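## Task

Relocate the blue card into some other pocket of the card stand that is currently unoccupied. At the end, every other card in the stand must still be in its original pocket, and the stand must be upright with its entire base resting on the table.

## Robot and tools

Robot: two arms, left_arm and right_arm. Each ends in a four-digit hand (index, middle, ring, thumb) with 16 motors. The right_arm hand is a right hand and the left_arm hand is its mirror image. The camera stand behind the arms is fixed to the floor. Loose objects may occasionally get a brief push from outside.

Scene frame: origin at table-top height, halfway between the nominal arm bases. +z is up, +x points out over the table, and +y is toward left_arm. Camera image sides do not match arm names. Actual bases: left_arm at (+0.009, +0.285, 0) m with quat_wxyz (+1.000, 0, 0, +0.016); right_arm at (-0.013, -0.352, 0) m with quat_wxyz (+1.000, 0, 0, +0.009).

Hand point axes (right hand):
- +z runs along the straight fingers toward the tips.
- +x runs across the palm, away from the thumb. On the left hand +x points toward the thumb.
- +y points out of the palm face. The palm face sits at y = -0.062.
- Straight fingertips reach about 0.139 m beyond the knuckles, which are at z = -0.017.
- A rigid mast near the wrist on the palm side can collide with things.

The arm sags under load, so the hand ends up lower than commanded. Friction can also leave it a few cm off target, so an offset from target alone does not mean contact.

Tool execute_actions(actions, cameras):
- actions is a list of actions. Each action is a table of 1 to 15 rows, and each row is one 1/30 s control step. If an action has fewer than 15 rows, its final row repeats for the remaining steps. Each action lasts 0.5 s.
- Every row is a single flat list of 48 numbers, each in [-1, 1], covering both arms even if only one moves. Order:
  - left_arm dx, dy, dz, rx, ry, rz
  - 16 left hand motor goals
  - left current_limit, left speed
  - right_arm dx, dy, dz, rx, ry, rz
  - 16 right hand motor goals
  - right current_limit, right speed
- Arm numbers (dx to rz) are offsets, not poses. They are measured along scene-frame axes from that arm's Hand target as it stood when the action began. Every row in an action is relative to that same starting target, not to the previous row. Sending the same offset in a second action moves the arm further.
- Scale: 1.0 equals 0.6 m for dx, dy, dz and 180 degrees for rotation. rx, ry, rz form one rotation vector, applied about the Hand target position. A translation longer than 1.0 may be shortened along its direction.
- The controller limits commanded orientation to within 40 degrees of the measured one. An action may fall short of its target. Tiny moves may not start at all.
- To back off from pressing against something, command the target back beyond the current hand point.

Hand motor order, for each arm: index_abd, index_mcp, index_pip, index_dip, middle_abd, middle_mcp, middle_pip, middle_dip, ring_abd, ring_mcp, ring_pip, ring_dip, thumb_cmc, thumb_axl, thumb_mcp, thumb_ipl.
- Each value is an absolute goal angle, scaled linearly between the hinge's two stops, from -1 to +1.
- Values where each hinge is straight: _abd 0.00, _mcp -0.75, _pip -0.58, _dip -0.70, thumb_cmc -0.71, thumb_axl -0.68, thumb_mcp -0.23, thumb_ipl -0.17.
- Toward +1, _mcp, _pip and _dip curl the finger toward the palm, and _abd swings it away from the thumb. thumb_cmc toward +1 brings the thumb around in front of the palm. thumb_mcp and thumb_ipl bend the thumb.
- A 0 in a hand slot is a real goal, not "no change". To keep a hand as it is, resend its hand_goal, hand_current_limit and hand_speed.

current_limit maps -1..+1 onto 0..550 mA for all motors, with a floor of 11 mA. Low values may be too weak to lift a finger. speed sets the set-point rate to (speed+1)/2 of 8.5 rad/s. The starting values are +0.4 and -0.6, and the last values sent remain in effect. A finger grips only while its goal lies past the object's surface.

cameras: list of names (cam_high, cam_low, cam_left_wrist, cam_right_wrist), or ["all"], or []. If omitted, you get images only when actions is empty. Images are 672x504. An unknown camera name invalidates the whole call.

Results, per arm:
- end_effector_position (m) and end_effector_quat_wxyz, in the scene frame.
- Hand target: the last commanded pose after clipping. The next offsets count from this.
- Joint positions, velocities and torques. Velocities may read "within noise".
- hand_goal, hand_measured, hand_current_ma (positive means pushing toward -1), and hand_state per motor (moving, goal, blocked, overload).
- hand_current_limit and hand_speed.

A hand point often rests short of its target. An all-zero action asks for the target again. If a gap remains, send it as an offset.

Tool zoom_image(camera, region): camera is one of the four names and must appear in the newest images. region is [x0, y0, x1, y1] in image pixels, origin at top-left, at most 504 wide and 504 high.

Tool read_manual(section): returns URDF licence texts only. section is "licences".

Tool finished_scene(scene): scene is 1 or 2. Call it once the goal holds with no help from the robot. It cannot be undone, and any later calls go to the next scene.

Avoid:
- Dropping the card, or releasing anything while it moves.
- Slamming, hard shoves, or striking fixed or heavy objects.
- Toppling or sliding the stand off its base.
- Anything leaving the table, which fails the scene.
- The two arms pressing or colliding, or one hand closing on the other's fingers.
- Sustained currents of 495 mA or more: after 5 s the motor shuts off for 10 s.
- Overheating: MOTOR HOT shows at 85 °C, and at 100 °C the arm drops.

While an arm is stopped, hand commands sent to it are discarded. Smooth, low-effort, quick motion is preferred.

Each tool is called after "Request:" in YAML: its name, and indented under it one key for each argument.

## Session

Request:
execute_actions:
  actions: []

Scene clock: 0.00 s.
left_arm: end_effector_position=(+0.2202, +0.5625, +0.2781) hand_goal=(+0.000, -0.754, -0.576, -0.696, +0.000, -0.754, -0.576, -0.696, +0.000, -0.754, -0.576, -0.696, -0.714, -0.678, -0.226, -0.168) hand_measured=(+0.000, -0.754, -0.576, -0.696, +0.000, -0.754, -0.576, -0.696, +0.000, -0.754, -0.576, -0.696, -0.714, -0.678, -0.226, -0.168) hand_current_ma=(+0, +0, +0, +0, +0, +0, +0, +0, +0, +0, +0, +0, +0, +0, +0, +0) hand_state=(goal, overload, goal, goal, goal, goal, goal, goal, goal, goal, goal, goal, goal, goal, goal, goal) hand_current_limit=0.40 hand_speed=-0.60 end_effector_quat_wxyz=(+0.642, -0.237, +0.723, -0.095) | right_arm: end_effector_position=(+0.4043, -0.4799, +0.2120) hand_goal=(+0.000, -0.754, -0.576, -0.696, +0.000, -0.754, -0.576, -0.696, +0.000, -0.754, -0.576, -0.696, -0.714, -0.678, -0.226, -0.168) hand_measured=(+0.000, -0.754, -0.576, -0.696, +0.000, -0.754, -0.576, -0.696, +0.000, -0.754, -0.576, -0.696, -0.714, -0.678, -0.226, -0.168) hand_current_ma=(+0, +0, +0, +0, +0, +0, +0, +0, +0, +0, +0, +0, +0, +0, +0, +0) hand_state=(goal, goal, goal, goal, goal, goal, goal, goal, goal, goal, goal, goal, goal, goal, goal, goal) hand_current_limit=0.40 hand_speed=-0.60 end_effector_quat_wxyz=(+0.690, +0.618, +0.295, +0.233)
Joint positions: left_arm=[1.214 0.586 0.561 -0.301 1.053 -1.748] | right_arm=[-0.013 1.794 0.389 1.495 0.801 -0.184]
Joint velocities: within noise
Joint torques (N m): no reading
Heat: left arm: hottest elbow 35 °C; right arm: hottest elbow 31 °C.
Hand target: left_arm +0.2213, +0.5656, +0.2940; +0.648, -0.228, +0.722, -0.086 | right_arm +0.4061, -0.4798, +0.2166; +0.693, +0.616, +0.289, +0.239

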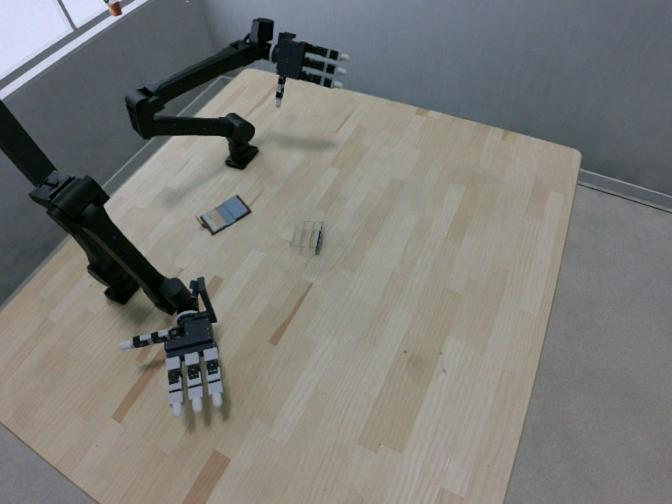

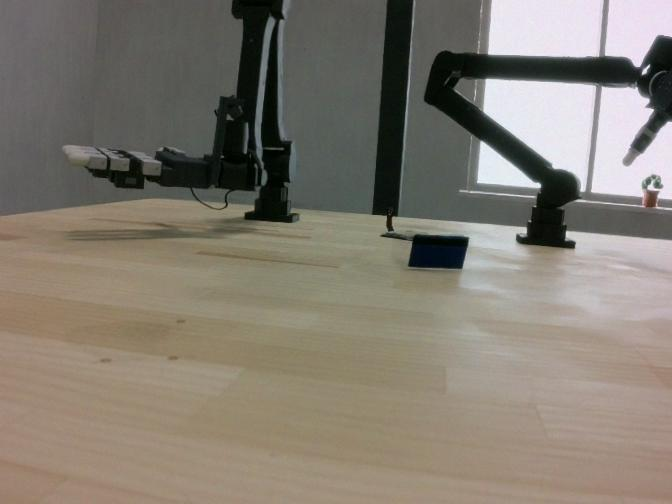

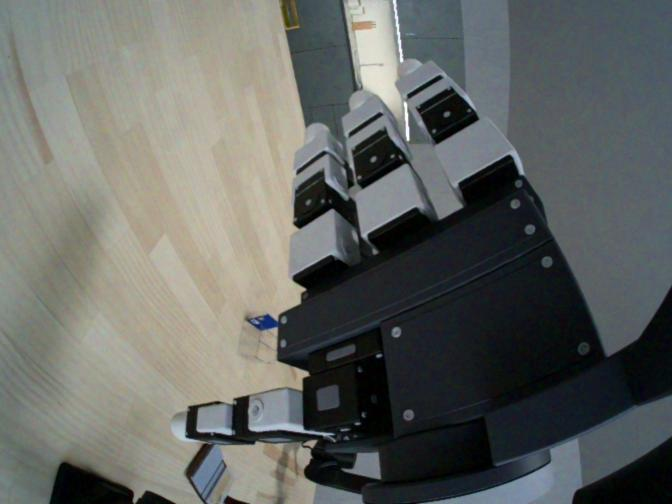

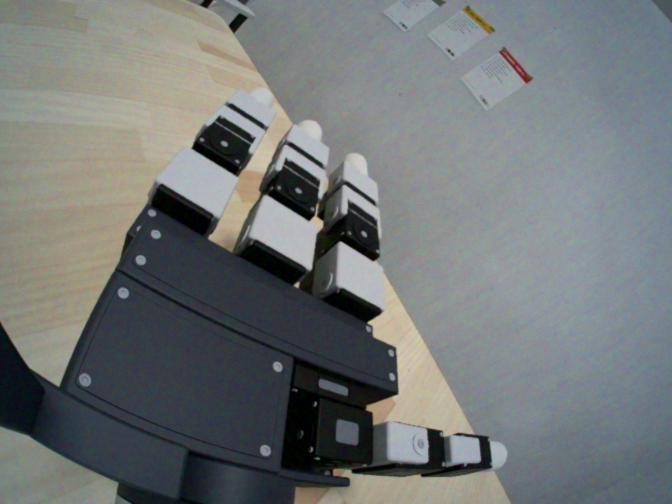

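Request:
zoom_image:
  camera: "cam_high"
  region: [270, 200, 350, 270]

Request:
zoom_image:
  camera: "cam_low"
  region: [370, 210, 490, 290]

Request:
zoom_image:
  camera: "cam_left_wrist"
  region: [220, 290, 320, 390]

Scaled by 6.300 from the camera's 672x504 image, which has a finer 960x720 frame.

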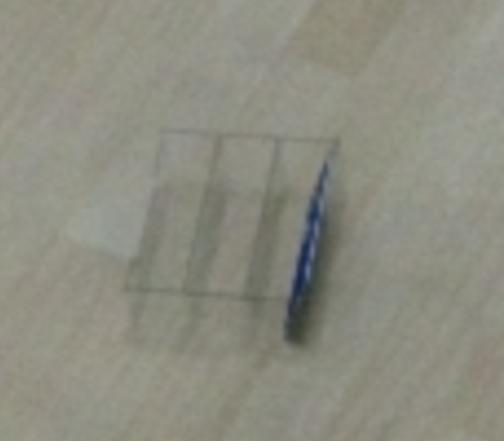

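Scaled by 4.200 from the camera's 672x504 image, which has a finer 960x720 frame.

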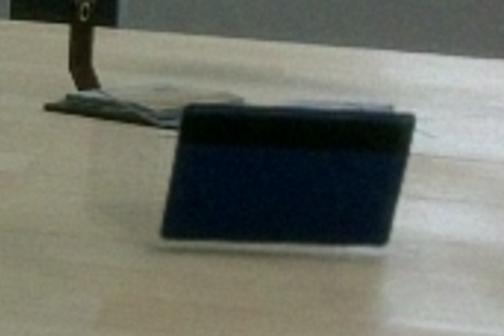

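Scaled by 5.040 from the camera's 672x504 image, which has a finer 960x720 frame.

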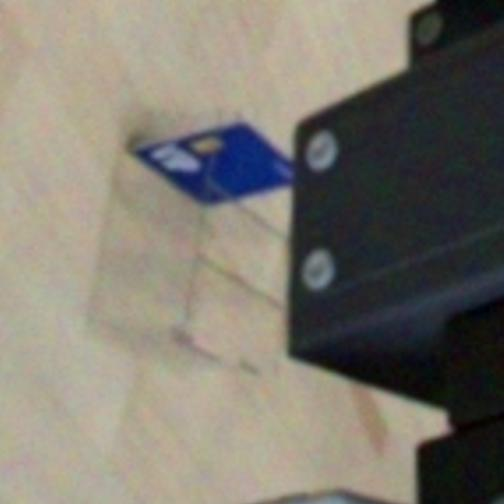

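Request:
execute_actions:
  actions:
    - [[0,0,0,0,0,0,0,-0.754,-0.576,-0.696,0,-0.754,-0.576,-0.696,0,-0.754,-0.576,-0.696,-0.714,-0.678,-0.226,-0.168,0.4,-0.6,0,0,0.05,0,0,0,0,-0.754,-0.576,-0.696,0,-0.754,-0.576,-0.696,0,-0.754,-0.576,-0.696,-0.714,-0.678,-0.226,-0.168,0.4,-0.6]]
    - [[0,0,0,0,0,0,0,-0.754,-0.576,-0.696,0,-0.754,-0.576,-0.696,0,-0.754,-0.576,-0.696,-0.714,-0.678,-0.226,-0.168,0.4,-0.6,0,0,0.05,0.0797,0.0762,-0.0132,0,-0.754,-0.576,-0.696,0,-0.754,-0.576,-0.696,0,-0.754,-0.576,-0.696,-0.714,-0.678,-0.226,-0.168,0.4,-0.6]]
    - [[0,0,0,0,0,0,0,-0.754,-0.576,-0.696,0,-0.754,-0.576,-0.696,0,-0.754,-0.576,-0.696,-0.714,-0.678,-0.226,-0.168,0.4,-0.6,0,0.03,0.05,0.0797,0.0762,-0.0132,0,-0.754,-0.576,-0.696,0,-0.754,-0.576,-0.696,0,-0.754,-0.576,-0.696,-0.714,-0.678,-0.226,-0.168,0.4,-0.6]]
    - [[0,0,0,0,0,0,0,-0.754,-0.576,-0.696,0,-0.754,-0.576,-0.696,0,-0.754,-0.576,-0.696,-0.714,-0.678,-0.226,-0.168,0.4,-0.6,0,0.06,0.05,0.0797,0.0762,-0.0132,0,-0.754,-0.576,-0.696,0,-0.754,-0.576,-0.696,0,-0.754,-0.576,-0.696,-0.714,-0.678,-0.226,-0.168,0.4,-0.6]]

Scene clock: 54.47 s.
left_arm: end_effector_position=(+0.2202, +0.5625, +0.2781) hand_goal=(+0.000, -0.754, -0.576, -0.696, +0.000, -0.754, -0.576, -0.696, +0.000, -0.754, -0.576, -0.696, -0.714, -0.678, -0.226, -0.168) hand_measured=(+0.000, -0.122, -0.576, -0.696, +0.000, -0.752, -0.576, -0.696, +0.000, -0.752, -0.576, -0.696, -0.712, -0.678, -0.226, -0.168) hand_current_ma=(-3, +0, -3, +0, -3, +10, -3, +0, -3, +9, -3, +0, +9, +3, +1, +2) hand_state=(goal, overload, goal, goal, goal, goal, goal, goal, goal, goal, goal, goal, goal, goal, goal, goal) hand_current_limit=0.40 hand_speed=-0.60 end_effector_quat_wxyz=(+0.642, -0.237, +0.723, -0.095) | right_arm: end_effector_position=(+0.3947, -0.4294, +0.3096) hand_goal=(+0.000, -0.754, -0.576, -0.696, +0.000, -0.754, -0.576, -0.696, +0.000, -0.754, -0.576, -0.696, -0.714, -0.678, -0.226, -0.168) hand_measured=(+0.000, -0.764, -0.576, -0.696, +0.000, -0.766, -0.576, -0.696, +0.000, -0.766, -0.576, -0.696, -0.722, -0.678, -0.224, -0.168) hand_current_ma=(+0, -36, -2, +0, +0, -46, -2, +0, +0, -41, -2, +0, -30, +2, +5, +1) hand_state=(goal, goal, goal, goal, goal, goal, goal, goal, goal, goal, goal, goal, goal, goal, goal, goal) hand_current_limit=0.40 hand_speed=-0.60 end_effector_quat_wxyz=(+0.299, +0.872, +0.384, +0.040)
Joint positions: left_arm=[1.214 0.586 0.561 -0.301 1.053 -1.748] | right_arm=[0.197 1.142 1.063 -1.265 0.575 0.887]
Joint torques (N m): left_arm=[-2.55 -1.08 13.18 1.54 0.34 -0.07] | right_arm=[-1.44 -6.59 16.34 0.5 0.68 0.12]
Heat: left arm: hottest elbow 42 °C; right arm: hottest elbow 33 °C.
Hand target: left_arm +0.2213, +0.5656, +0.2940; +0.648, -0.228, +0.722, -0.086 | right_arm +0.4060, -0.4258, +0.3366; +0.294, +0.881, +0.366, +0.058
Off the commanded pose: left_arm 0.016 m, 2 deg | right_arm 0.029 m, 3 deg.

Request:
execute_actions:
  actions:
    - [[0,0,0,0,0,0,0,-0.754,-0.576,-0.696,0,-0.754,-0.576,-0.696,0,-0.754,-0.576,-0.696,-0.714,-0.678,-0.226,-0.168,0.4,-0.6,0.0073,0.107,0.01,-0.0055,0.0223,0.0988,0,-0.754,-0.576,-0.696,0,-0.754,-0.576,-0.696,0,-0.754,-0.576,-0.696,-0.714,-0.678,-0.226,-0.168,0.4,-0.6]]
    - [[0,0,0,0,0,0,0,-0.754,-0.576,-0.696,0,-0.754,-0.576,-0.696,0,-0.754,-0.576,-0.696,-0.714,-0.678,-0.226,-0.168,0.4,-0.6,0.0073,0.107,0.01,-0.0055,0.0223,0.0988,0,-0.754,-0.576,-0.696,0,-0.754,-0.576,-0.696,0,-0.754,-0.576,-0.696,-0.714,-0.678,-0.226,-0.168,0.4,-0.6]]
    - [[0,0,0,0,0,0,0,-0.754,-0.576,-0.696,0,-0.754,-0.576,-0.696,0,-0.754,-0.576,-0.696,-0.714,-0.678,-0.226,-0.168,0.4,-0.6,0.0073,0.107,0.01,-0.0055,0.0223,0.0988,0,-0.754,-0.576,-0.696,0,-0.754,-0.576,-0.696,0,-0.754,-0.576,-0.696,-0.714,-0.678,-0.226,-0.168,0.4,-0.6]]
    - [[0,0,0,0,0,0,0,-0.754,-0.576,-0.696,0,-0.754,-0.576,-0.696,0,-0.754,-0.576,-0.696,-0.714,-0.678,-0.226,-0.168,0.4,-0.6,0.0073,0.107,0.01,-0.0055,0.0223,0.0988,0,-0.754,-0.576,-0.696,0,-0.754,-0.576,-0.696,0,-0.754,-0.576,-0.696,-0.714,-0.678,-0.226,-0.168,0.4,-0.6]]
  cameras: ["cam_high"]

Scene clock: 75.23 s.
left_arm: end_effector_position=(+0.2202, +0.5625, +0.2781) hand_goal=(+0.000, -0.754, -0.576, -0.696, +0.000, -0.754, -0.576, -0.696, +0.000, -0.754, -0.576, -0.696, -0.714, -0.678, -0.226, -0.168) hand_measured=(+0.000, -0.122, -0.576, -0.696, +0.000, -0.752, -0.576, -0.696, +0.000, -0.752, -0.576, -0.696, -0.712, -0.678, -0.226, -0.168) hand_current_ma=(-3, +0, -3, +0, -3, +10, -3, +0, -3, +9, -3, +0, +9, +3, +1, +2) hand_state=(goal, overload, goal, goal, goal, goal, goal, goal, goal, goal, goal, goal, goal, goal, goal, goal) hand_current_limit=0.40 hand_speed=-0.60 end_effector_quat_wxyz=(+0.642, -0.237, +0.723, -0.095) | right_arm: end_effector_position=(+0.4141, -0.1787, +0.3312) hand_goal=(+0.000, -0.754, -0.576, -0.696, +0.000, -0.754, -0.576, -0.696, +0.000, -0.754, -0.576, -0.696, -0.714, -0.678, -0.226, -0.168) hand_measured=(+0.000, -0.758, -0.576, -0.696, +0.000, -0.760, -0.576, -0.696, +0.000, -0.760, -0.576, -0.696, -0.722, -0.678, -0.224, -0.168) hand_current_ma=(+0, -16, -2, +0, +0, -22, -2, +0, +0, -18, -2, +0, -25, +2, +7, +1) hand_state=(goal, goal, goal, goal, goal, goal, goal, goal, goal, goal, goal, goal, goal, goal, goal, goal) hand_current_limit=0.40 hand_speed=-0.60 end_effector_quat_wxyz=(+0.175, +0.504, +0.843, +0.073)
Joint positions: left_arm=[1.214 0.586 0.561 -0.301 1.053 -1.748] | right_arm=[0.502 1.133 1.212 -1.344 0.231 -0.01]
Joint torques (N m): left_arm=[-2.49 -1.08 13.19 1.54 0.34 -0.07] | right_arm=[-1.55 -6.3 16.83 0.76 0.31 -0.21]
Heat: left arm: hottest elbow 43 °C; right arm: hottest elbow 39 °C.
Hand target: left_arm +0.2213, +0.5656, +0.2940; +0.648, -0.228, +0.722, -0.086 | right_arm +0.4236, -0.1691, +0.3606; +0.183, +0.494, +0.845, +0.090
Off the commanded pose: left_arm 0.016 m, 2 deg | right_arm 0.032 m, 3 deg.
Images, in order (width x height): cam_high 672x504.

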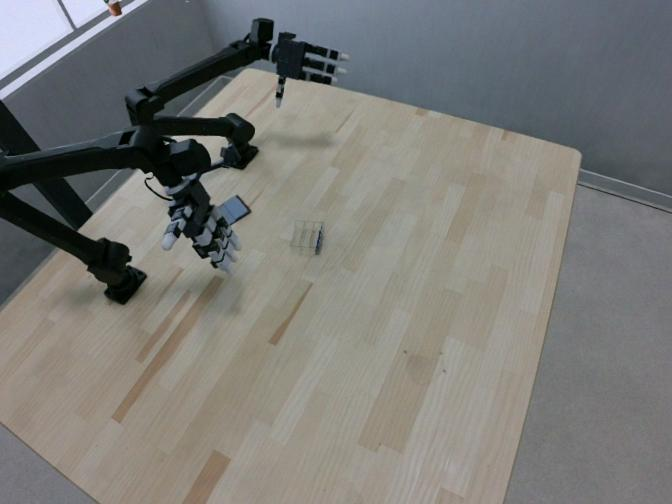

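Request:
execute_actions:
  actions:
    - [[0,0,0,0,0,0,0,-0.754,-0.576,-0.696,0,-0.754,-0.576,-0.696,0,-0.754,-0.576,-0.696,-0.714,-0.678,-0.226,-0.168,0.4,-0.6,0.0073,0.107,0.01,-0.0055,0.0223,0.0988,0,-0.754,-0.576,-0.696,0,-0.754,-0.576,-0.696,0,-0.754,-0.576,-0.696,-0.714,-0.678,-0.226,-0.168,0.4,-0.6]]
    - [[0,0,0,0,0,0,0,-0.754,-0.576,-0.696,0,-0.754,-0.576,-0.696,0,-0.754,-0.576,-0.696,-0.714,-0.678,-0.226,-0.168,0.4,-0.6,0.0073,0.107,0.01,-0.0055,0.0223,0.0988,0,-0.754,-0.576,-0.696,0,-0.754,-0.576,-0.696,0,-0.754,-0.576,-0.696,-0.714,-0.678,-0.226,-0.168,0.4,-0.6]]
    - [[0,0,0,0,0,0,0,-0.754,-0.576,-0.696,0,-0.754,-0.576,-0.696,0,-0.754,-0.576,-0.696,-0.714,-0.678,-0.226,-0.168,0.4,-0.6,0.0073,0.09,0.01,-0.0055,0.0223,0.0988,0,-0.754,-0.576,-0.696,0,-0.754,-0.576,-0.696,0,-0.754,-0.576,-0.696,-0.714,-0.678,-0.226,-0.168,0.4,-0.6]]
  cameras: ["cam_high","cam_right_wrist","cam_low"]

Scene clock: 82.57 s.
left_arm: end_effector_position=(+0.2202, +0.5625, +0.2781) hand_goal=(+0.000, -0.754, -0.576, -0.696, +0.000, -0.754, -0.576, -0.696, +0.000, -0.754, -0.576, -0.696, -0.714, -0.678, -0.226, -0.168) hand_measured=(+0.000, -0.122, -0.576, -0.696, +0.000, -0.752, -0.576, -0.696, +0.000, -0.752, -0.576, -0.696, -0.712, -0.678, -0.226, -0.168) hand_current_ma=(-3, +0, -3, +0, -3, +10, -3, +0, -3, +9, -3, +0, +9, +3, +1, +2) hand_state=(goal, overload, goal, goal, goal, goal, goal, goal, goal, goal, goal, goal, goal, goal, goal, goal) hand_current_limit=0.40 hand_speed=-0.60 end_effector_quat_wxyz=(+0.642, -0.237, +0.723, -0.095) | right_arm: end_effector_position=(+0.4338, +0.0011, +0.3535) hand_goal=(+0.000, -0.754, -0.576, -0.696, +0.000, -0.754, -0.576, -0.696, +0.000, -0.754, -0.576, -0.696, -0.714, -0.678, -0.226, -0.168) hand_measured=(+0.000, -0.756, -0.576, -0.696, +0.000, -0.756, -0.576, -0.696, +0.000, -0.756, -0.576, -0.696, -0.718, -0.678, -0.224, -0.168) hand_current_ma=(+0, -5, -2, +0, +0, -6, -2, +0, +0, -6, -2, +0, -12, +2, +9, +1) hand_state=(goal, goal, goal, goal, goal, goal, goal, goal, goal, goal, goal, goal, goal, goal, goal, goal) hand_current_limit=0.40 hand_speed=-0.60 end_effector_quat_wxyz=(+0.036, +0.082, +0.993, +0.079)
Joint positions: left_arm=[1.214 0.586 0.561 -0.301 1.053 -1.748] | right_arm=[0.543 1.547 1.736 -1.607 -0.084 -0.84]
Joint torques (N m): left_arm=[-2.49 -1.08 13.19 1.55 0.34 -0.07] | right_arm=[-0.73 -11.75 16.1 0.57 -0.15 -0.13]
Heat: left arm: hottest elbow 44 °C; right arm: hottest elbow 40 °C.
Hand target: left_arm +0.2213, +0.5656, +0.2940; +0.648, -0.228, +0.722, -0.086 | right_arm +0.4367, +0.0134, +0.3785; +0.049, +0.065, +0.992, +0.091
Off the commanded pose: left_arm 0.016 m, 2 deg | right_arm 0.028 m, 3 deg.
Images, in order (width x height): cam_high 672x504, cam_low 672x504, cam_right_wrist 672x504.

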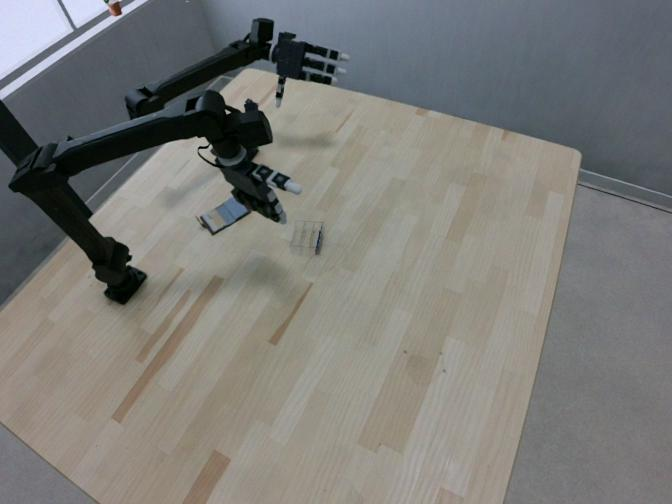

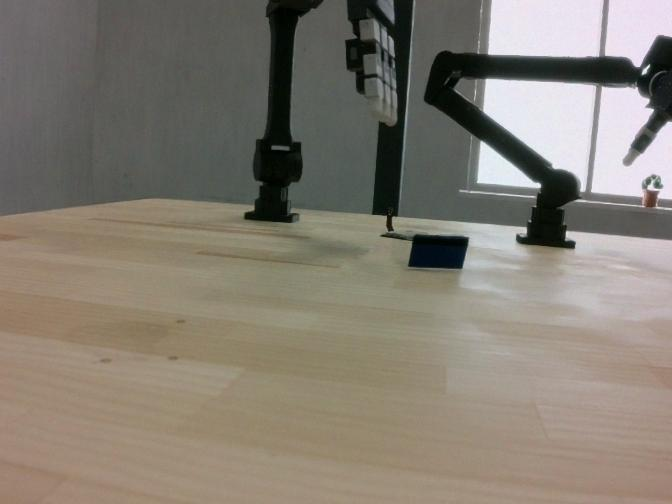

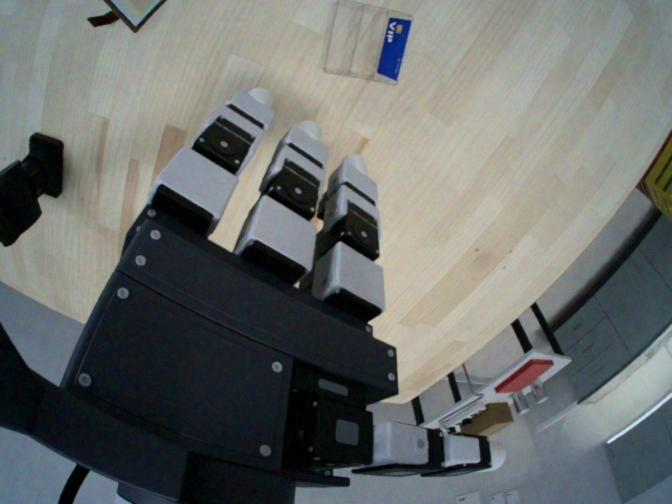

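Request:
zoom_image:
  camera: "cam_right_wrist"
  region: [310, 0, 430, 100]

Scaled by 4.200 from the camera's 672x504 image, which has a finer 960x720 frame.

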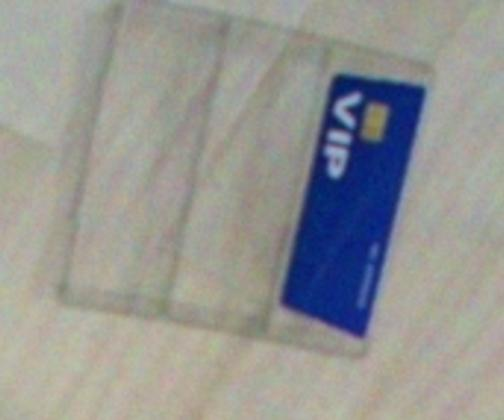

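Request:
execute_actions:
  actions:
    - [[0,0,0,0,0,0,0,-0.754,-0.576,-0.696,0,-0.754,-0.576,-0.696,0,-0.754,-0.576,-0.696,-0.714,-0.678,-0.226,-0.168,0.4,-0.6,0.0094,0.058,-0.0604,-0.0037,0.0127,0.0745,0,-0.754,-0.576,-0.696,0.03,-0.96,-0.9,-0.95,0,-0.754,-0.576,-0.696,-0.714,-0.678,-0.226,-0.168,0.4,-0.6]]
    - [[0,0,0,0,0,0,0,-0.754,-0.576,-0.696,0,-0.754,-0.576,-0.696,0,-0.754,-0.576,-0.696,-0.714,-0.678,-0.226,-0.168,0.4,-0.6,0.0094,0.058,-0.0604,-0.0037,0.0127,0.0745,0,-0.754,-0.576,-0.696,0.03,-0.96,-0.9,-0.95,0,-0.754,-0.576,-0.696,-0.714,-0.678,-0.226,-0.168,0.4,-0.6]]
  cameras: ["cam_right_wrist"]

Request:
zoom_image:
  camera: "cam_right_wrist"
  region: [240, 0, 440, 170]

Scene clock: 103.30 s.
left_arm: end_effector_position=(+0.2202, +0.5625, +0.2781) hand_goal=(+0.000, -0.754, -0.576, -0.696, +0.000, -0.754, -0.576, -0.696, +0.000, -0.754, -0.576, -0.696, -0.714, -0.678, -0.226, -0.168) hand_measured=(+0.000, -0.122, -0.576, -0.696, +0.000, -0.752, -0.576, -0.696, +0.000, -0.752, -0.576, -0.696, -0.712, -0.678, -0.226, -0.168) hand_current_ma=(-3, +0, -3, +0, -3, +10, -3, +0, -3, +9, -3, +0, +9, +3, +1, +2) hand_state=(goal, overload, goal, goal, goal, goal, goal, goal, goal, goal, goal, goal, goal, goal, goal, goal) hand_current_limit=0.40 hand_speed=-0.60 end_effector_quat_wxyz=(+0.642, -0.237, +0.723, -0.095) | right_arm: end_effector_position=(+0.4467, +0.0711, +0.2812) hand_goal=(+0.000, -0.754, -0.576, -0.696, +0.030, -0.960, -0.900, -0.950, +0.000, -0.754, -0.576, -0.696, -0.714, -0.678, -0.226, -0.168) hand_measured=(+0.000, -0.756, -0.576, -0.696, +0.026, -0.952, -0.896, -0.946, +0.000, -0.756, -0.576, -0.696, -0.718, -0.678, -0.224, -0.168) hand_current_ma=(+0, -5, -2, +0, -8, +28, +15, +10, +0, -6, -2, +0, -12, +2, +10, +1) hand_state=(goal, goal, goal, goal, goal, goal, goal, goal, goal, goal, goal, goal, goal, goal, goal, goal) hand_current_limit=0.40 hand_speed=-0.60 end_effector_quat_wxyz=(-0.030, -0.146, +0.986, +0.076)
Joint positions: left_arm=[1.214 0.586 0.561 -0.301 1.053 -1.748] | right_arm=[0.563 1.839 1.934 -1.657 -0.164 -1.284]
Joint torques (N m): left_arm=[-2.49 -1.08 13.18 1.55 0.34 -0.07] | right_arm=[-0.79 -16.15 15.58 0.2 -0.21 -0.15]
Heat: left arm: hottest elbow 44 °C; right arm: hottest elbow 44 °C.
Hand target: left_arm +0.2213, +0.5656, +0.2940; +0.648, -0.228, +0.722, -0.086 | right_arm +0.4480, +0.0829, +0.3061; -0.012, -0.164, +0.983, +0.086
Off the commanded pose: left_arm 0.016 m, 2 deg | right_arm 0.028 m, 3 deg.
Images, in order (width x height): cam_right_wrist 672x504.

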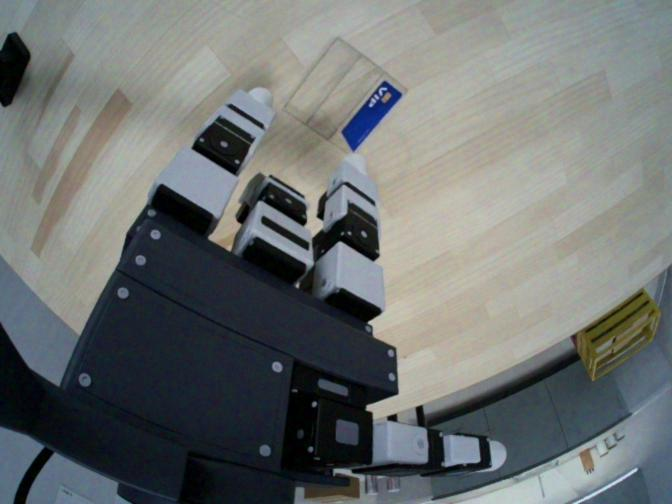

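Scaled by 2.520 from the camera's 672x504 image, which has a finer 960x720 frame.

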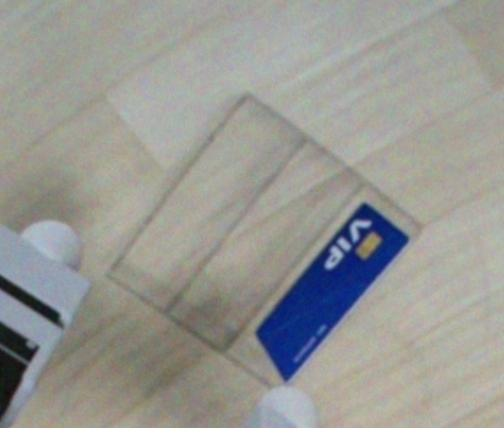

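Request:
execute_actions:
  actions: []
  cameras: ["cam_low","cam_left_wrist"]

Request:
zoom_image:
  camera: "cam_low"
  region: [400, 225, 480, 280]

Request:
zoom_image:
  camera: "cam_left_wrist"
  region: [225, 290, 305, 370]

Scene clock: 131.90 s.
left_arm: end_effector_position=(+0.2202, +0.5625, +0.2781) hand_goal=(+0.000, -0.754, -0.576, -0.696, +0.000, -0.754, -0.576, -0.696, +0.000, -0.754, -0.576, -0.696, -0.714, -0.678, -0.226, -0.168) hand_measured=(+0.000, -0.122, -0.576, -0.696, +0.000, -0.752, -0.576, -0.696, +0.000, -0.752, -0.576, -0.696, -0.712, -0.678, -0.226, -0.168) hand_current_ma=(-3, +0, -3, +0, -3, +10, -3, +0, -3, +9, -3, +0, +9, +3, +1, +2) hand_state=(goal, overload, goal, goal, goal, goal, goal, goal, goal, goal, goal, goal, goal, goal, goal, goal) hand_current_limit=0.40 hand_speed=-0.60 end_effector_quat_wxyz=(+0.642, -0.237, +0.723, -0.095) | right_arm: end_effector_position=(+0.4466, +0.0711, +0.2812) hand_goal=(+0.000, -0.754, -0.576, -0.696, +0.030, -0.960, -0.900, -0.950, +0.000, -0.754, -0.576, -0.696, -0.714, -0.678, -0.226, -0.168) hand_measured=(+0.000, -0.756, -0.576, -0.696, +0.026, -0.952, -0.896, -0.946, +0.000, -0.756, -0.576, -0.696, -0.718, -0.678, -0.224, -0.168) hand_current_ma=(+0, -5, -2, +0, -8, +28, +15, +10, +0, -6, -2, +0, -12, +2, +10, +1) hand_state=(goal, goal, goal, goal, goal, goal, goal, goal, goal, goal, goal, goal, goal, goal, goal, goal) hand_current_limit=0.40 hand_speed=-0.60 end_effector_quat_wxyz=(-0.030, -0.146, +0.986, +0.076)
Joint positions: left_arm=[1.214 0.586 0.561 -0.301 1.053 -1.748] | right_arm=[0.563 1.839 1.934 -1.657 -0.164 -1.285]
Joint velocities: within noise
Joint torques (N m): left_arm=[-2.49 -1.08 13.19 1.55 0.34 -0.07] | right_arm=[-0.73 -16.91 15.5 0.23 -0.21 -0.18]
Heat: left arm: hottest elbow 45 °C; right arm: hottest elbow 43 °C.
Hand target: left_arm +0.2213, +0.5656, +0.2940; +0.648, -0.228, +0.722, -0.086 | right_arm +0.4480, +0.0830, +0.3061; -0.012, -0.164, +0.983, +0.086
Off the commanded pose: left_arm 0.016 m, 2 deg | right_arm 0.028 m, 3 deg.
Images, in order (width x height): cam_low 672x504, cam_left_wrist 672x504.

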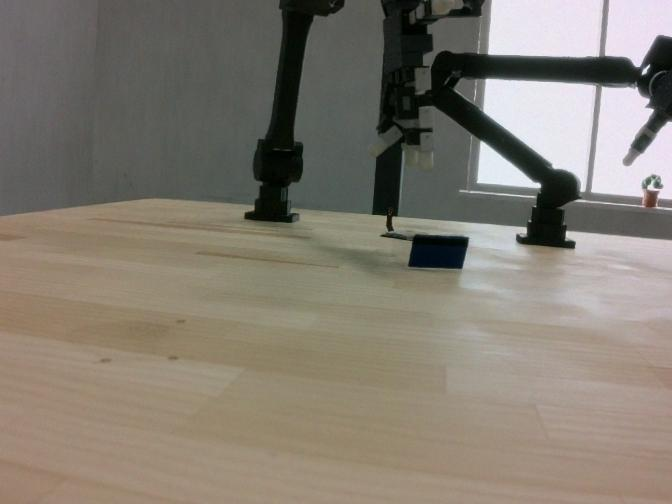

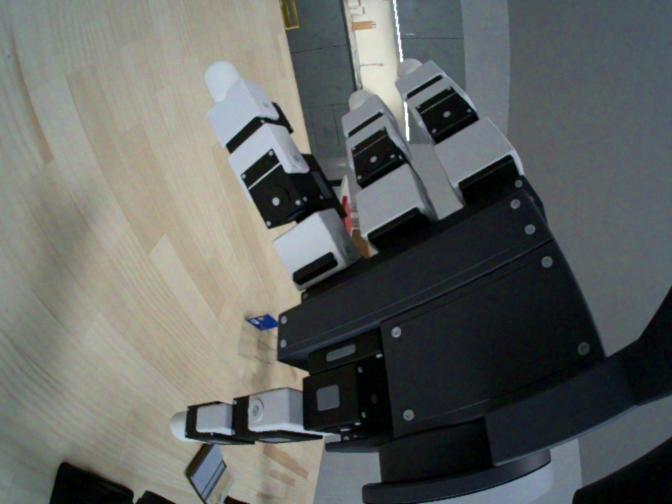

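Scaled by 6.300 from the camera's 672x504 image, which has a finer 960x720 frame.

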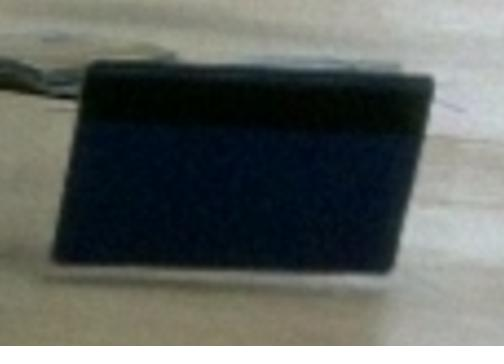

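Scaled by 6.300 from the camera's 672x504 image, which has a finer 960x720 frame.

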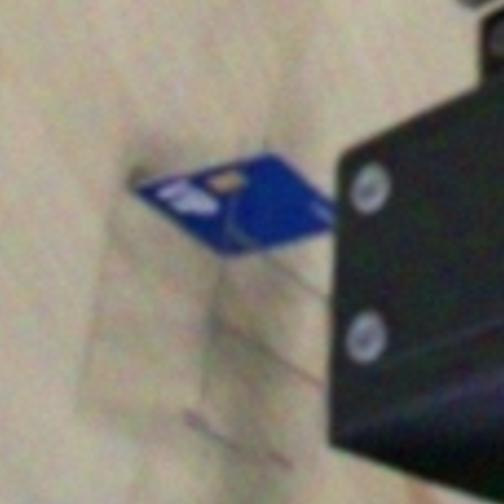

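Request:
execute_actions:
  actions:
    - [[0,0,0,0,0,0,0,-0.754,-0.576,-0.696,0,-0.754,-0.576,-0.696,0,-0.754,-0.576,-0.696,-0.714,-0.678,-0.226,-0.168,0.4,-0.6,0.0417,0.0222,-0.0389,0,0,0,0.3,-0.754,-0.576,-0.696,0.03,-0.96,-0.9,-0.95,-0.11,-0.754,-0.576,-0.696,-0.714,-0.678,-0.226,-0.168,0.4,-0.8]]
    - [[0,0,0,0,0,0,0,-0.754,-0.576,-0.696,0,-0.754,-0.576,-0.696,0,-0.754,-0.576,-0.696,-0.714,-0.678,-0.226,-0.168,0.4,-0.6,0.0417,0.0222,-0.0389,0,0,0,0.3,-0.754,-0.576,-0.696,0.03,-0.96,-0.9,-0.95,-0.11,-0.754,-0.576,-0.696,-0.714,-0.678,-0.226,-0.168,0.4,-0.8]]
    - [[0,0,0,0,0,0,0,-0.754,-0.576,-0.696,0,-0.754,-0.576,-0.696,0,-0.754,-0.576,-0.696,-0.714,-0.678,-0.226,-0.168,0.4,-0.6,0.0417,0.0222,-0.0389,0,0,0,0.3,-0.754,-0.576,-0.696,0.03,-0.96,-0.9,-0.95,-0.11,-0.754,-0.576,-0.696,-0.714,-0.678,-0.226,-0.168,0.4,-0.8]]
  cameras: ["cam_right_wrist","cam_low"]

Request:
zoom_image:
  camera: "cam_right_wrist"
  region: [200, 0, 400, 170]

Request:
zoom_image:
  camera: "cam_low"
  region: [360, 130, 500, 290]

Scene clock: 192.47 s.
left_arm: end_effector_position=(+0.2202, +0.5625, +0.2781) hand_goal=(+0.000, -0.754, -0.576, -0.696, +0.000, -0.754, -0.576, -0.696, +0.000, -0.754, -0.576, -0.696, -0.714, -0.678, -0.226, -0.168) hand_measured=(+0.000, -0.122, -0.576, -0.696, +0.000, -0.752, -0.576, -0.696, +0.000, -0.752, -0.576, -0.696, -0.712, -0.678, -0.226, -0.168) hand_current_ma=(-3, +0, -3, +0, -3, +10, -3, +0, -3, +9, -3, +0, +9, +3, +1, +2) hand_state=(goal, overload, goal, goal, goal, goal, goal, goal, goal, goal, goal, goal, goal, goal, goal, goal) hand_current_limit=0.40 hand_speed=-0.60 end_effector_quat_wxyz=(+0.642, -0.237, +0.723, -0.095) | right_arm: end_effector_position=(+0.5121, +0.1147, +0.2153) hand_goal=(+0.300, -0.754, -0.576, -0.696, +0.030, -0.960, -0.900, -0.950, -0.110, -0.754, -0.576, -0.696, -0.714, -0.678, -0.226, -0.168) hand_measured=(+0.296, -0.756, -0.576, -0.696, +0.026, -0.952, -0.896, -0.946, -0.108, -0.756, -0.576, -0.696, -0.718, -0.678, -0.224, -0.168) hand_current_ma=(-13, -5, -2, +0, -8, +28, +15, +10, +7, -6, -2, +0, -12, +2, +10, +1) hand_state=(goal, goal, goal, goal, goal, goal, goal, goal, goal, goal, goal, goal, goal, goal, goal, goal) hand_current_limit=0.40 hand_speed=-0.80 end_effector_quat_wxyz=(-0.035, -0.153, +0.985, +0.074)
Joint positions: left_arm=[1.214 0.586 0.561 -0.301 1.053 -1.748] | right_arm=[0.563 2.092 2.153 -1.635 -0.164 -1.3]
Joint torques (N m): left_arm=[-2.43 -1.08 13.18 1.54 0.34 -0.07] | right_arm=[-2.08 -19.02 15.54 0.64 -0.24 -0.17]
Heat: left arm: hottest elbow 46 °C; right arm: hottest elbow 44 °C.
Hand target: left_arm +0.2213, +0.5656, +0.2940; +0.648, -0.228, +0.722, -0.086 | right_arm +0.5231, +0.1229, +0.2360; -0.012, -0.164, +0.983, +0.086
Off the commanded pose: left_arm 0.016 m, 2 deg | right_arm 0.025 m, 3 deg.
Images, in order (width x height): cam_low 672x504, cam_right_wrist 672x504.

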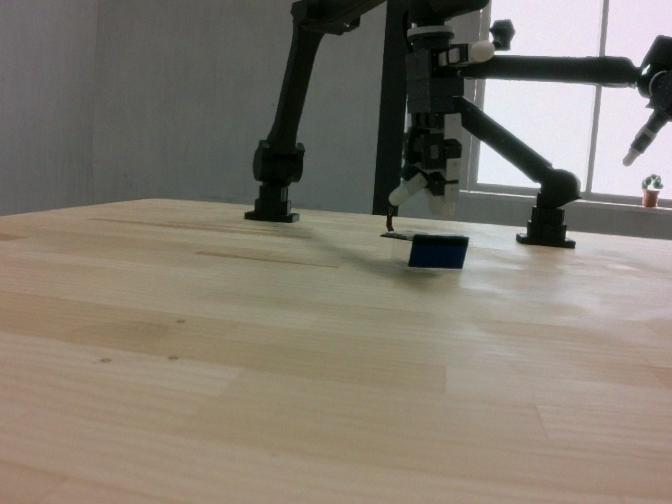

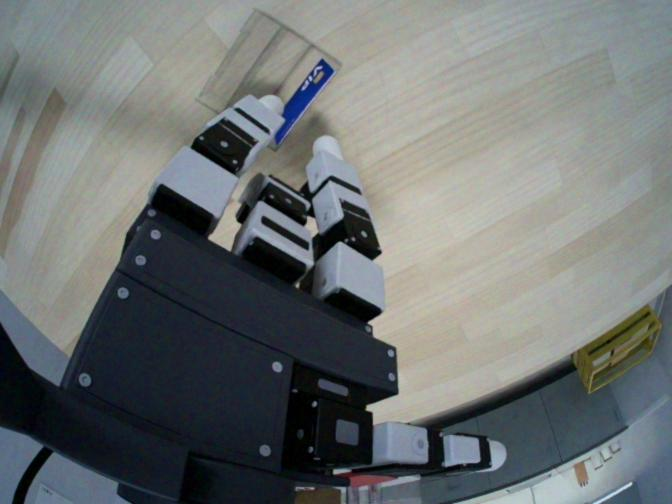

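Scaled by 2.520 from the camera's 672x504 image, which has a finer 960x720 frame.

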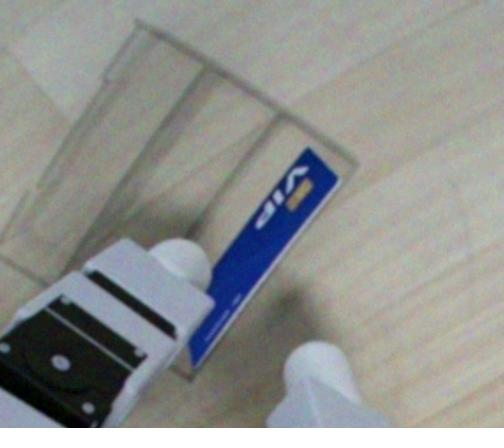

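Scaled by 3.150 from the camera's 672x504 image, which has a finer 960x720 frame.

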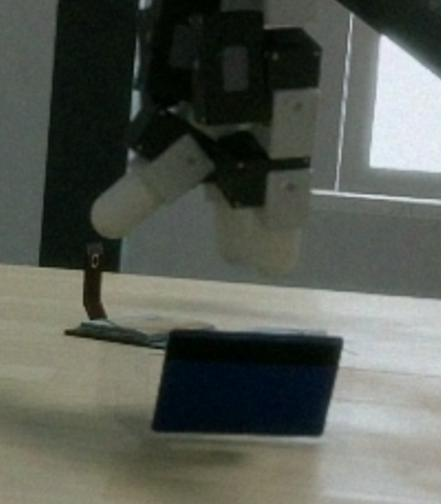

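Request:
execute_actions:
  actions:
    - [[0,0,0,0,0,0,0,-0.754,-0.576,-0.696,0,-0.754,-0.576,-0.696,0,-0.754,-0.576,-0.696,-0.714,-0.678,-0.226,-0.168,0.4,-0.6,0,0,-0.04,0.0045,-0.0143,0,0.3,-0.754,-0.576,-0.696,0.03,-0.96,-0.9,-0.95,-0.11,-0.754,-0.576,-0.696,-0.714,-0.678,-0.226,-0.168,0.4,-0.8]]
  cameras: ["cam_right_wrist","cam_low"]

Request:
zoom_image:
  camera: "cam_right_wrist"
  region: [200, 0, 400, 170]

Request:
zoom_image:
  camera: "cam_low"
  region: [380, 180, 490, 280]

Scene clock: 222.17 s.
left_arm: end_effector_position=(+0.2202, +0.5625, +0.2781) hand_goal=(+0.000, -0.754, -0.576, -0.696, +0.000, -0.754, -0.576, -0.696, +0.000, -0.754, -0.576, -0.696, -0.714, -0.678, -0.226, -0.168) hand_measured=(+0.000, -0.122, -0.576, -0.696, +0.000, -0.752, -0.576, -0.696, +0.000, -0.752, -0.576, -0.696, -0.712, -0.678, -0.226, -0.168) hand_current_ma=(-3, +0, -3, +0, -3, +10, -3, +0, -3, +9, -3, +0, +9, +3, +1, +2) hand_state=(goal, overload, goal, goal, goal, goal, goal, goal, goal, goal, goal, goal, goal, goal, goal, goal) hand_current_limit=0.40 hand_speed=-0.60 end_effector_quat_wxyz=(+0.642, -0.237, +0.723, -0.095) | right_arm: end_effector_position=(+0.5258, +0.1225, +0.1989) hand_goal=(+0.300, -0.754, -0.576, -0.696, +0.030, -0.960, -0.900, -0.950, -0.110, -0.754, -0.576, -0.696, -0.714, -0.678, -0.226, -0.168) hand_measured=(+0.296, -0.756, -0.576, -0.696, +0.028, -0.952, -0.896, -0.946, -0.108, -0.756, -0.576, -0.696, -0.718, -0.678, -0.224, -0.168) hand_current_ma=(-12, -5, -2, +0, -7, +28, +15, +10, +7, -6, -2, +0, -12, +2, +10, +1) hand_state=(goal, goal, goal, goal, goal, goal, goal, goal, goal, goal, goal, goal, goal, goal, goal, goal) hand_current_limit=0.40 hand_speed=-0.80 end_effector_quat_wxyz=(-0.004, -0.156, +0.984, +0.085)
Joint positions: left_arm=[1.214 0.586 0.561 -0.301 1.053 -1.748] | right_arm=[0.563 2.091 2.101 -1.518 -0.158 -1.3]
Joint torques (N m): left_arm=[-2.43 -1.08 13.18 1.54 0.34 -0.07] | right_arm=[-1.49 -22.42 9.26 1.35 0.07 -0.17]
Heat: left arm: hottest elbow 46 °C; right arm: hottest elbow 44 °C.
Hand target: left_arm +0.2213, +0.5656, +0.2940; +0.648, -0.228, +0.722, -0.086 | right_arm +0.5231, +0.1229, +0.2122; +0.011, -0.166, +0.982, +0.090
Off the commanded pose: left_arm 0.016 m, 2 deg | right_arm 0.013 m, 2 deg.
Images, in order (width x height): cam_low 672x504, cam_right_wrist 672x504.

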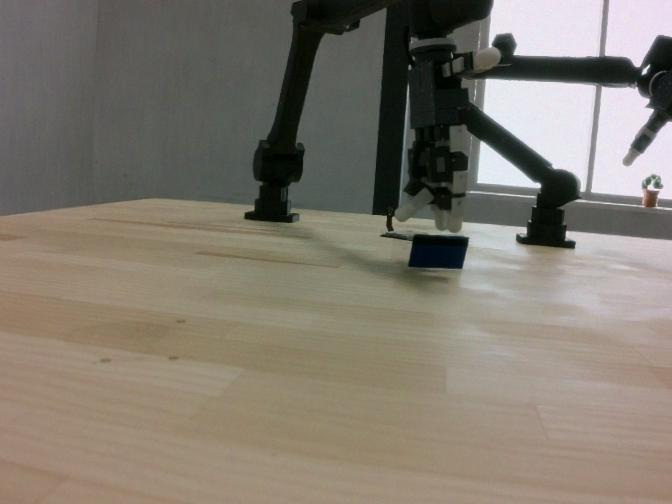

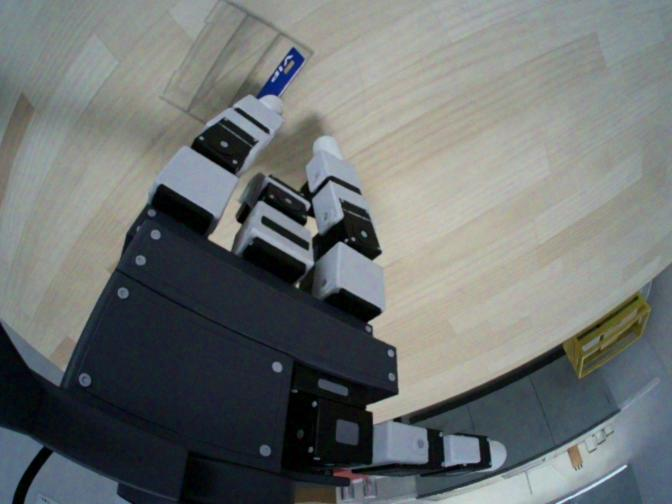

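Scaled by 2.520 from the camera's 672x504 image, which has a finer 960x720 frame.

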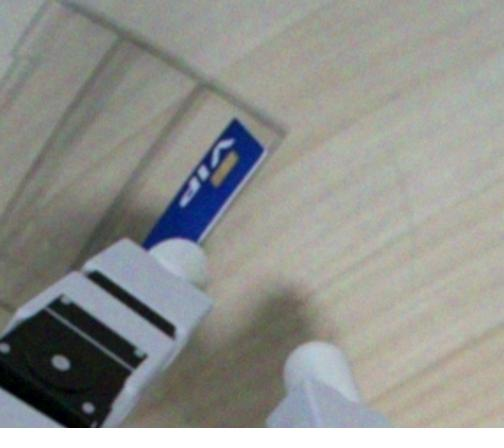

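Scaled by 4.582 from the camera's 672x504 image, which has a finer 960x720 frame.

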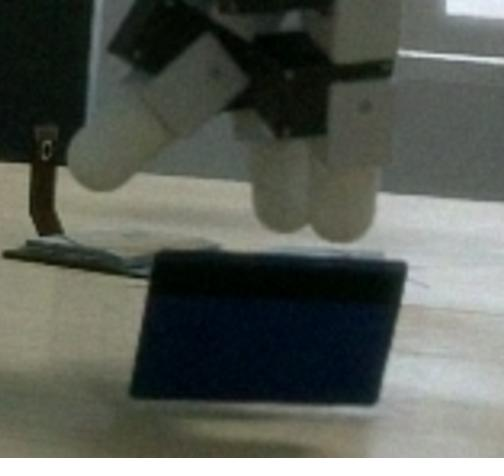

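Request:
execute_actions:
  actions:
    - [[0,0,0,0,0,0,0,-0.754,-0.576,-0.696,0,-0.754,-0.576,-0.696,0,-0.754,-0.576,-0.696,-0.714,-0.678,-0.226,-0.168,0.4,-0.6,-0.0317,-0.01,0,0,0,0,0.3,-0.754,-0.576,-0.696,0.03,-0.96,-0.9,-0.95,-0.11,-0.754,-0.576,-0.696,-0.714,-0.678,-0.226,-0.168,0.4,-0.8]]
  cameras: ["cam_right_wrist"]

Request:
zoom_image:
  camera: "cam_right_wrist"
  region: [200, 0, 400, 170]

Scene clock: 236.27 s.
left_arm: end_effector_position=(+0.2202, +0.5625, +0.2781) hand_goal=(+0.000, -0.754, -0.576, -0.696, +0.000, -0.754, -0.576, -0.696, +0.000, -0.754, -0.576, -0.696, -0.714, -0.678, -0.226, -0.168) hand_measured=(+0.000, -0.122, -0.576, -0.696, +0.000, -0.752, -0.576, -0.696, +0.000, -0.752, -0.576, -0.696, -0.712, -0.678, -0.226, -0.168) hand_current_ma=(-3, +0, -3, +0, -3, +10, -3, +0, -3, +9, -3, +0, +9, +3, +1, +2) hand_state=(goal, overload, goal, goal, goal, goal, goal, goal, goal, goal, goal, goal, goal, goal, goal, goal) hand_current_limit=0.40 hand_speed=-0.60 end_effector_quat_wxyz=(+0.642, -0.237, +0.723, -0.095) | right_arm: end_effector_position=(+0.5103, +0.1123, +0.1974) hand_goal=(+0.300, -0.754, -0.576, -0.696, +0.030, -0.960, -0.900, -0.950, -0.110, -0.754, -0.576, -0.696, -0.714, -0.678, -0.226, -0.168) hand_measured=(+0.296, -0.756, -0.576, -0.696, +0.028, -0.952, -0.896, -0.946, -0.108, -0.756, -0.576, -0.696, -0.718, -0.678, -0.224, -0.168) hand_current_ma=(-12, -5, -2, +0, -7, +28, +15, +10, +7, -6, -2, +0, -12, +2, +10, +1) hand_state=(goal, goal, goal, goal, goal, goal, goal, goal, goal, goal, goal, goal, goal, goal, goal, goal) hand_current_limit=0.40 hand_speed=-0.80 end_effector_quat_wxyz=(-0.004, -0.156, +0.984, +0.084)
Joint positions: left_arm=[1.214 0.586 0.561 -0.301 1.053 -1.748] | right_arm=[0.563 2.031 2 -1.477 -0.157 -1.3]
Joint torques (N m): left_arm=[-2.49 -1.08 13.19 1.55 0.34 -0.08] | right_arm=[-0.67 -22.24 9.32 1.36 0.03 -0.09]
Heat: left arm: hottest elbow 46 °C; right arm: hottest elbow 43 °C.
Hand target: left_arm +0.2213, +0.5656, +0.2940; +0.648, -0.228, +0.722, -0.086 | right_arm +0.5041, +0.1169, +0.2121; +0.011, -0.166, +0.982, +0.090
Off the commanded pose: left_arm 0.016 m, 2 deg | right_arm 0.017 m, 2 deg.
Images, in order (width x height): cam_right_wrist 672x504.

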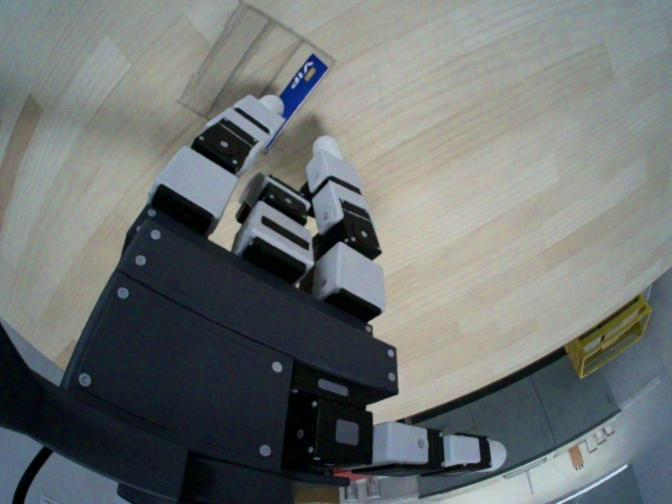

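Scaled by 2.520 from the camera's 672x504 image, which has a finer 960x720 frame.

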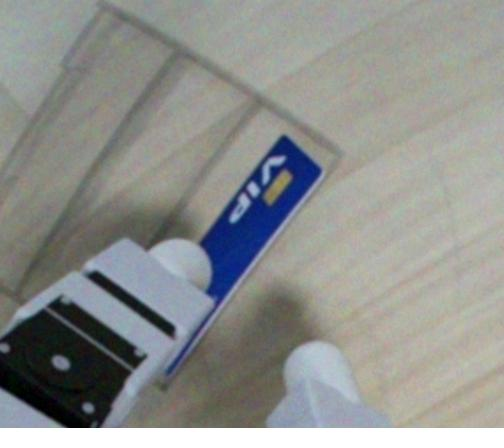

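Request:
execute_actions:
  actions:
    - [[0,0,0,0,0,0,0,-0.754,-0.576,-0.696,0,-0.754,-0.576,-0.696,0,-0.754,-0.576,-0.696,-0.714,-0.678,-0.226,-0.168,0.4,-0.6,-0.003,0.0095,-0.03,0,0,0,0.3,-0.754,-0.576,-0.696,0.03,-0.96,-0.9,-0.95,-0.11,-0.754,-0.576,-0.696,-0.714,-0.678,-0.226,-0.168,0.4,-0.8]]
  cameras: ["cam_right_wrist"]

Request:
zoom_image:
  camera: "cam_right_wrist"
  region: [200, 0, 400, 170]

Scene clock: 248.57 s.
left_arm: end_effector_position=(+0.2202, +0.5625, +0.2781) hand_goal=(+0.000, -0.754, -0.576, -0.696, +0.000, -0.754, -0.576, -0.696, +0.000, -0.754, -0.576, -0.696, -0.714, -0.678, -0.226, -0.168) hand_measured=(+0.000, -0.122, -0.576, -0.696, +0.000, -0.752, -0.576, -0.696, +0.000, -0.752, -0.576, -0.696, -0.712, -0.678, -0.226, -0.168) hand_current_ma=(-3, +0, -3, +0, -3, +10, -3, +0, -3, +9, -3, +0, +9, +3, +1, +2) hand_state=(goal, overload, goal, goal, goal, goal, goal, goal, goal, goal, goal, goal, goal, goal, goal, goal) hand_current_limit=0.40 hand_speed=-0.60 end_effector_quat_wxyz=(+0.642, -0.237, +0.723, -0.095) | right_arm: end_effector_position=(+0.5094, +0.1147, +0.1849) hand_goal=(+0.300, -0.754, -0.576, -0.696, +0.030, -0.960, -0.900, -0.950, -0.110, -0.754, -0.576, -0.696, -0.714, -0.678, -0.226, -0.168) hand_measured=(+0.296, -0.756, -0.576, -0.696, +0.028, -0.952, -0.896, -0.946, -0.108, -0.756, -0.576, -0.696, -0.718, -0.678, -0.224, -0.168) hand_current_ma=(-12, -5, -2, +0, -7, +28, +15, +10, +7, -6, -2, +0, -12, +2, +10, +1) hand_state=(goal, goal, goal, goal, goal, goal, goal, goal, goal, goal, goal, goal, goal, goal, goal, goal) hand_current_limit=0.40 hand_speed=-0.80 end_effector_quat_wxyz=(+0.000, -0.158, +0.984, +0.086)
Joint positions: left_arm=[1.214 0.586 0.561 -0.301 1.053 -1.748] | right_arm=[0.567 2.029 1.963 -1.433 -0.157 -1.3]
Joint torques (N m): left_arm=[-2.49 -1.08 13.19 1.52 0.34 -0.07] | right_arm=[-0.44 -21.42 9.17 1.32 0.05 0]
Heat: left arm: hottest elbow 46 °C; right arm: hottest elbow 42 °C.
Hand target: left_arm +0.2213, +0.5656, +0.2940; +0.648, -0.228, +0.722, -0.086 | right_arm +0.5024, +0.1226, +0.1940; +0.011, -0.166, +0.982, +0.089
Off the commanded pose: left_arm 0.016 m, 2 deg | right_arm 0.014 m, 2 deg.
Images, in order (width x height): cam_right_wrist 672x504.

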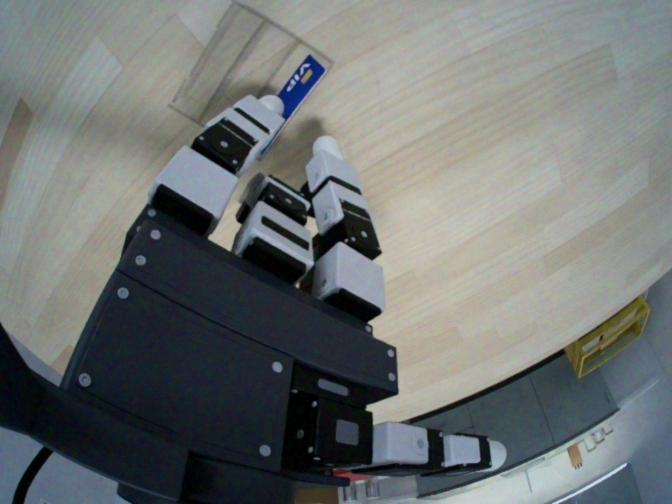

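Scaled by 2.520 from the camera's 672x504 image, which has a finer 960x720 frame.

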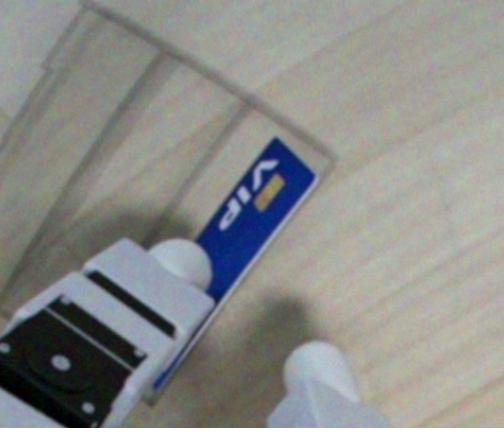

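Request:
zoom_image:
  camera: "cam_right_wrist"
  region: [225, 30, 335, 160]

Scaled by 3.877 from the camera's 672x504 image, which has a finer 960x720 frame.

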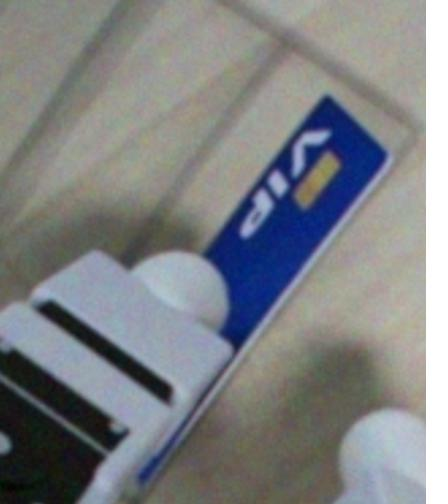

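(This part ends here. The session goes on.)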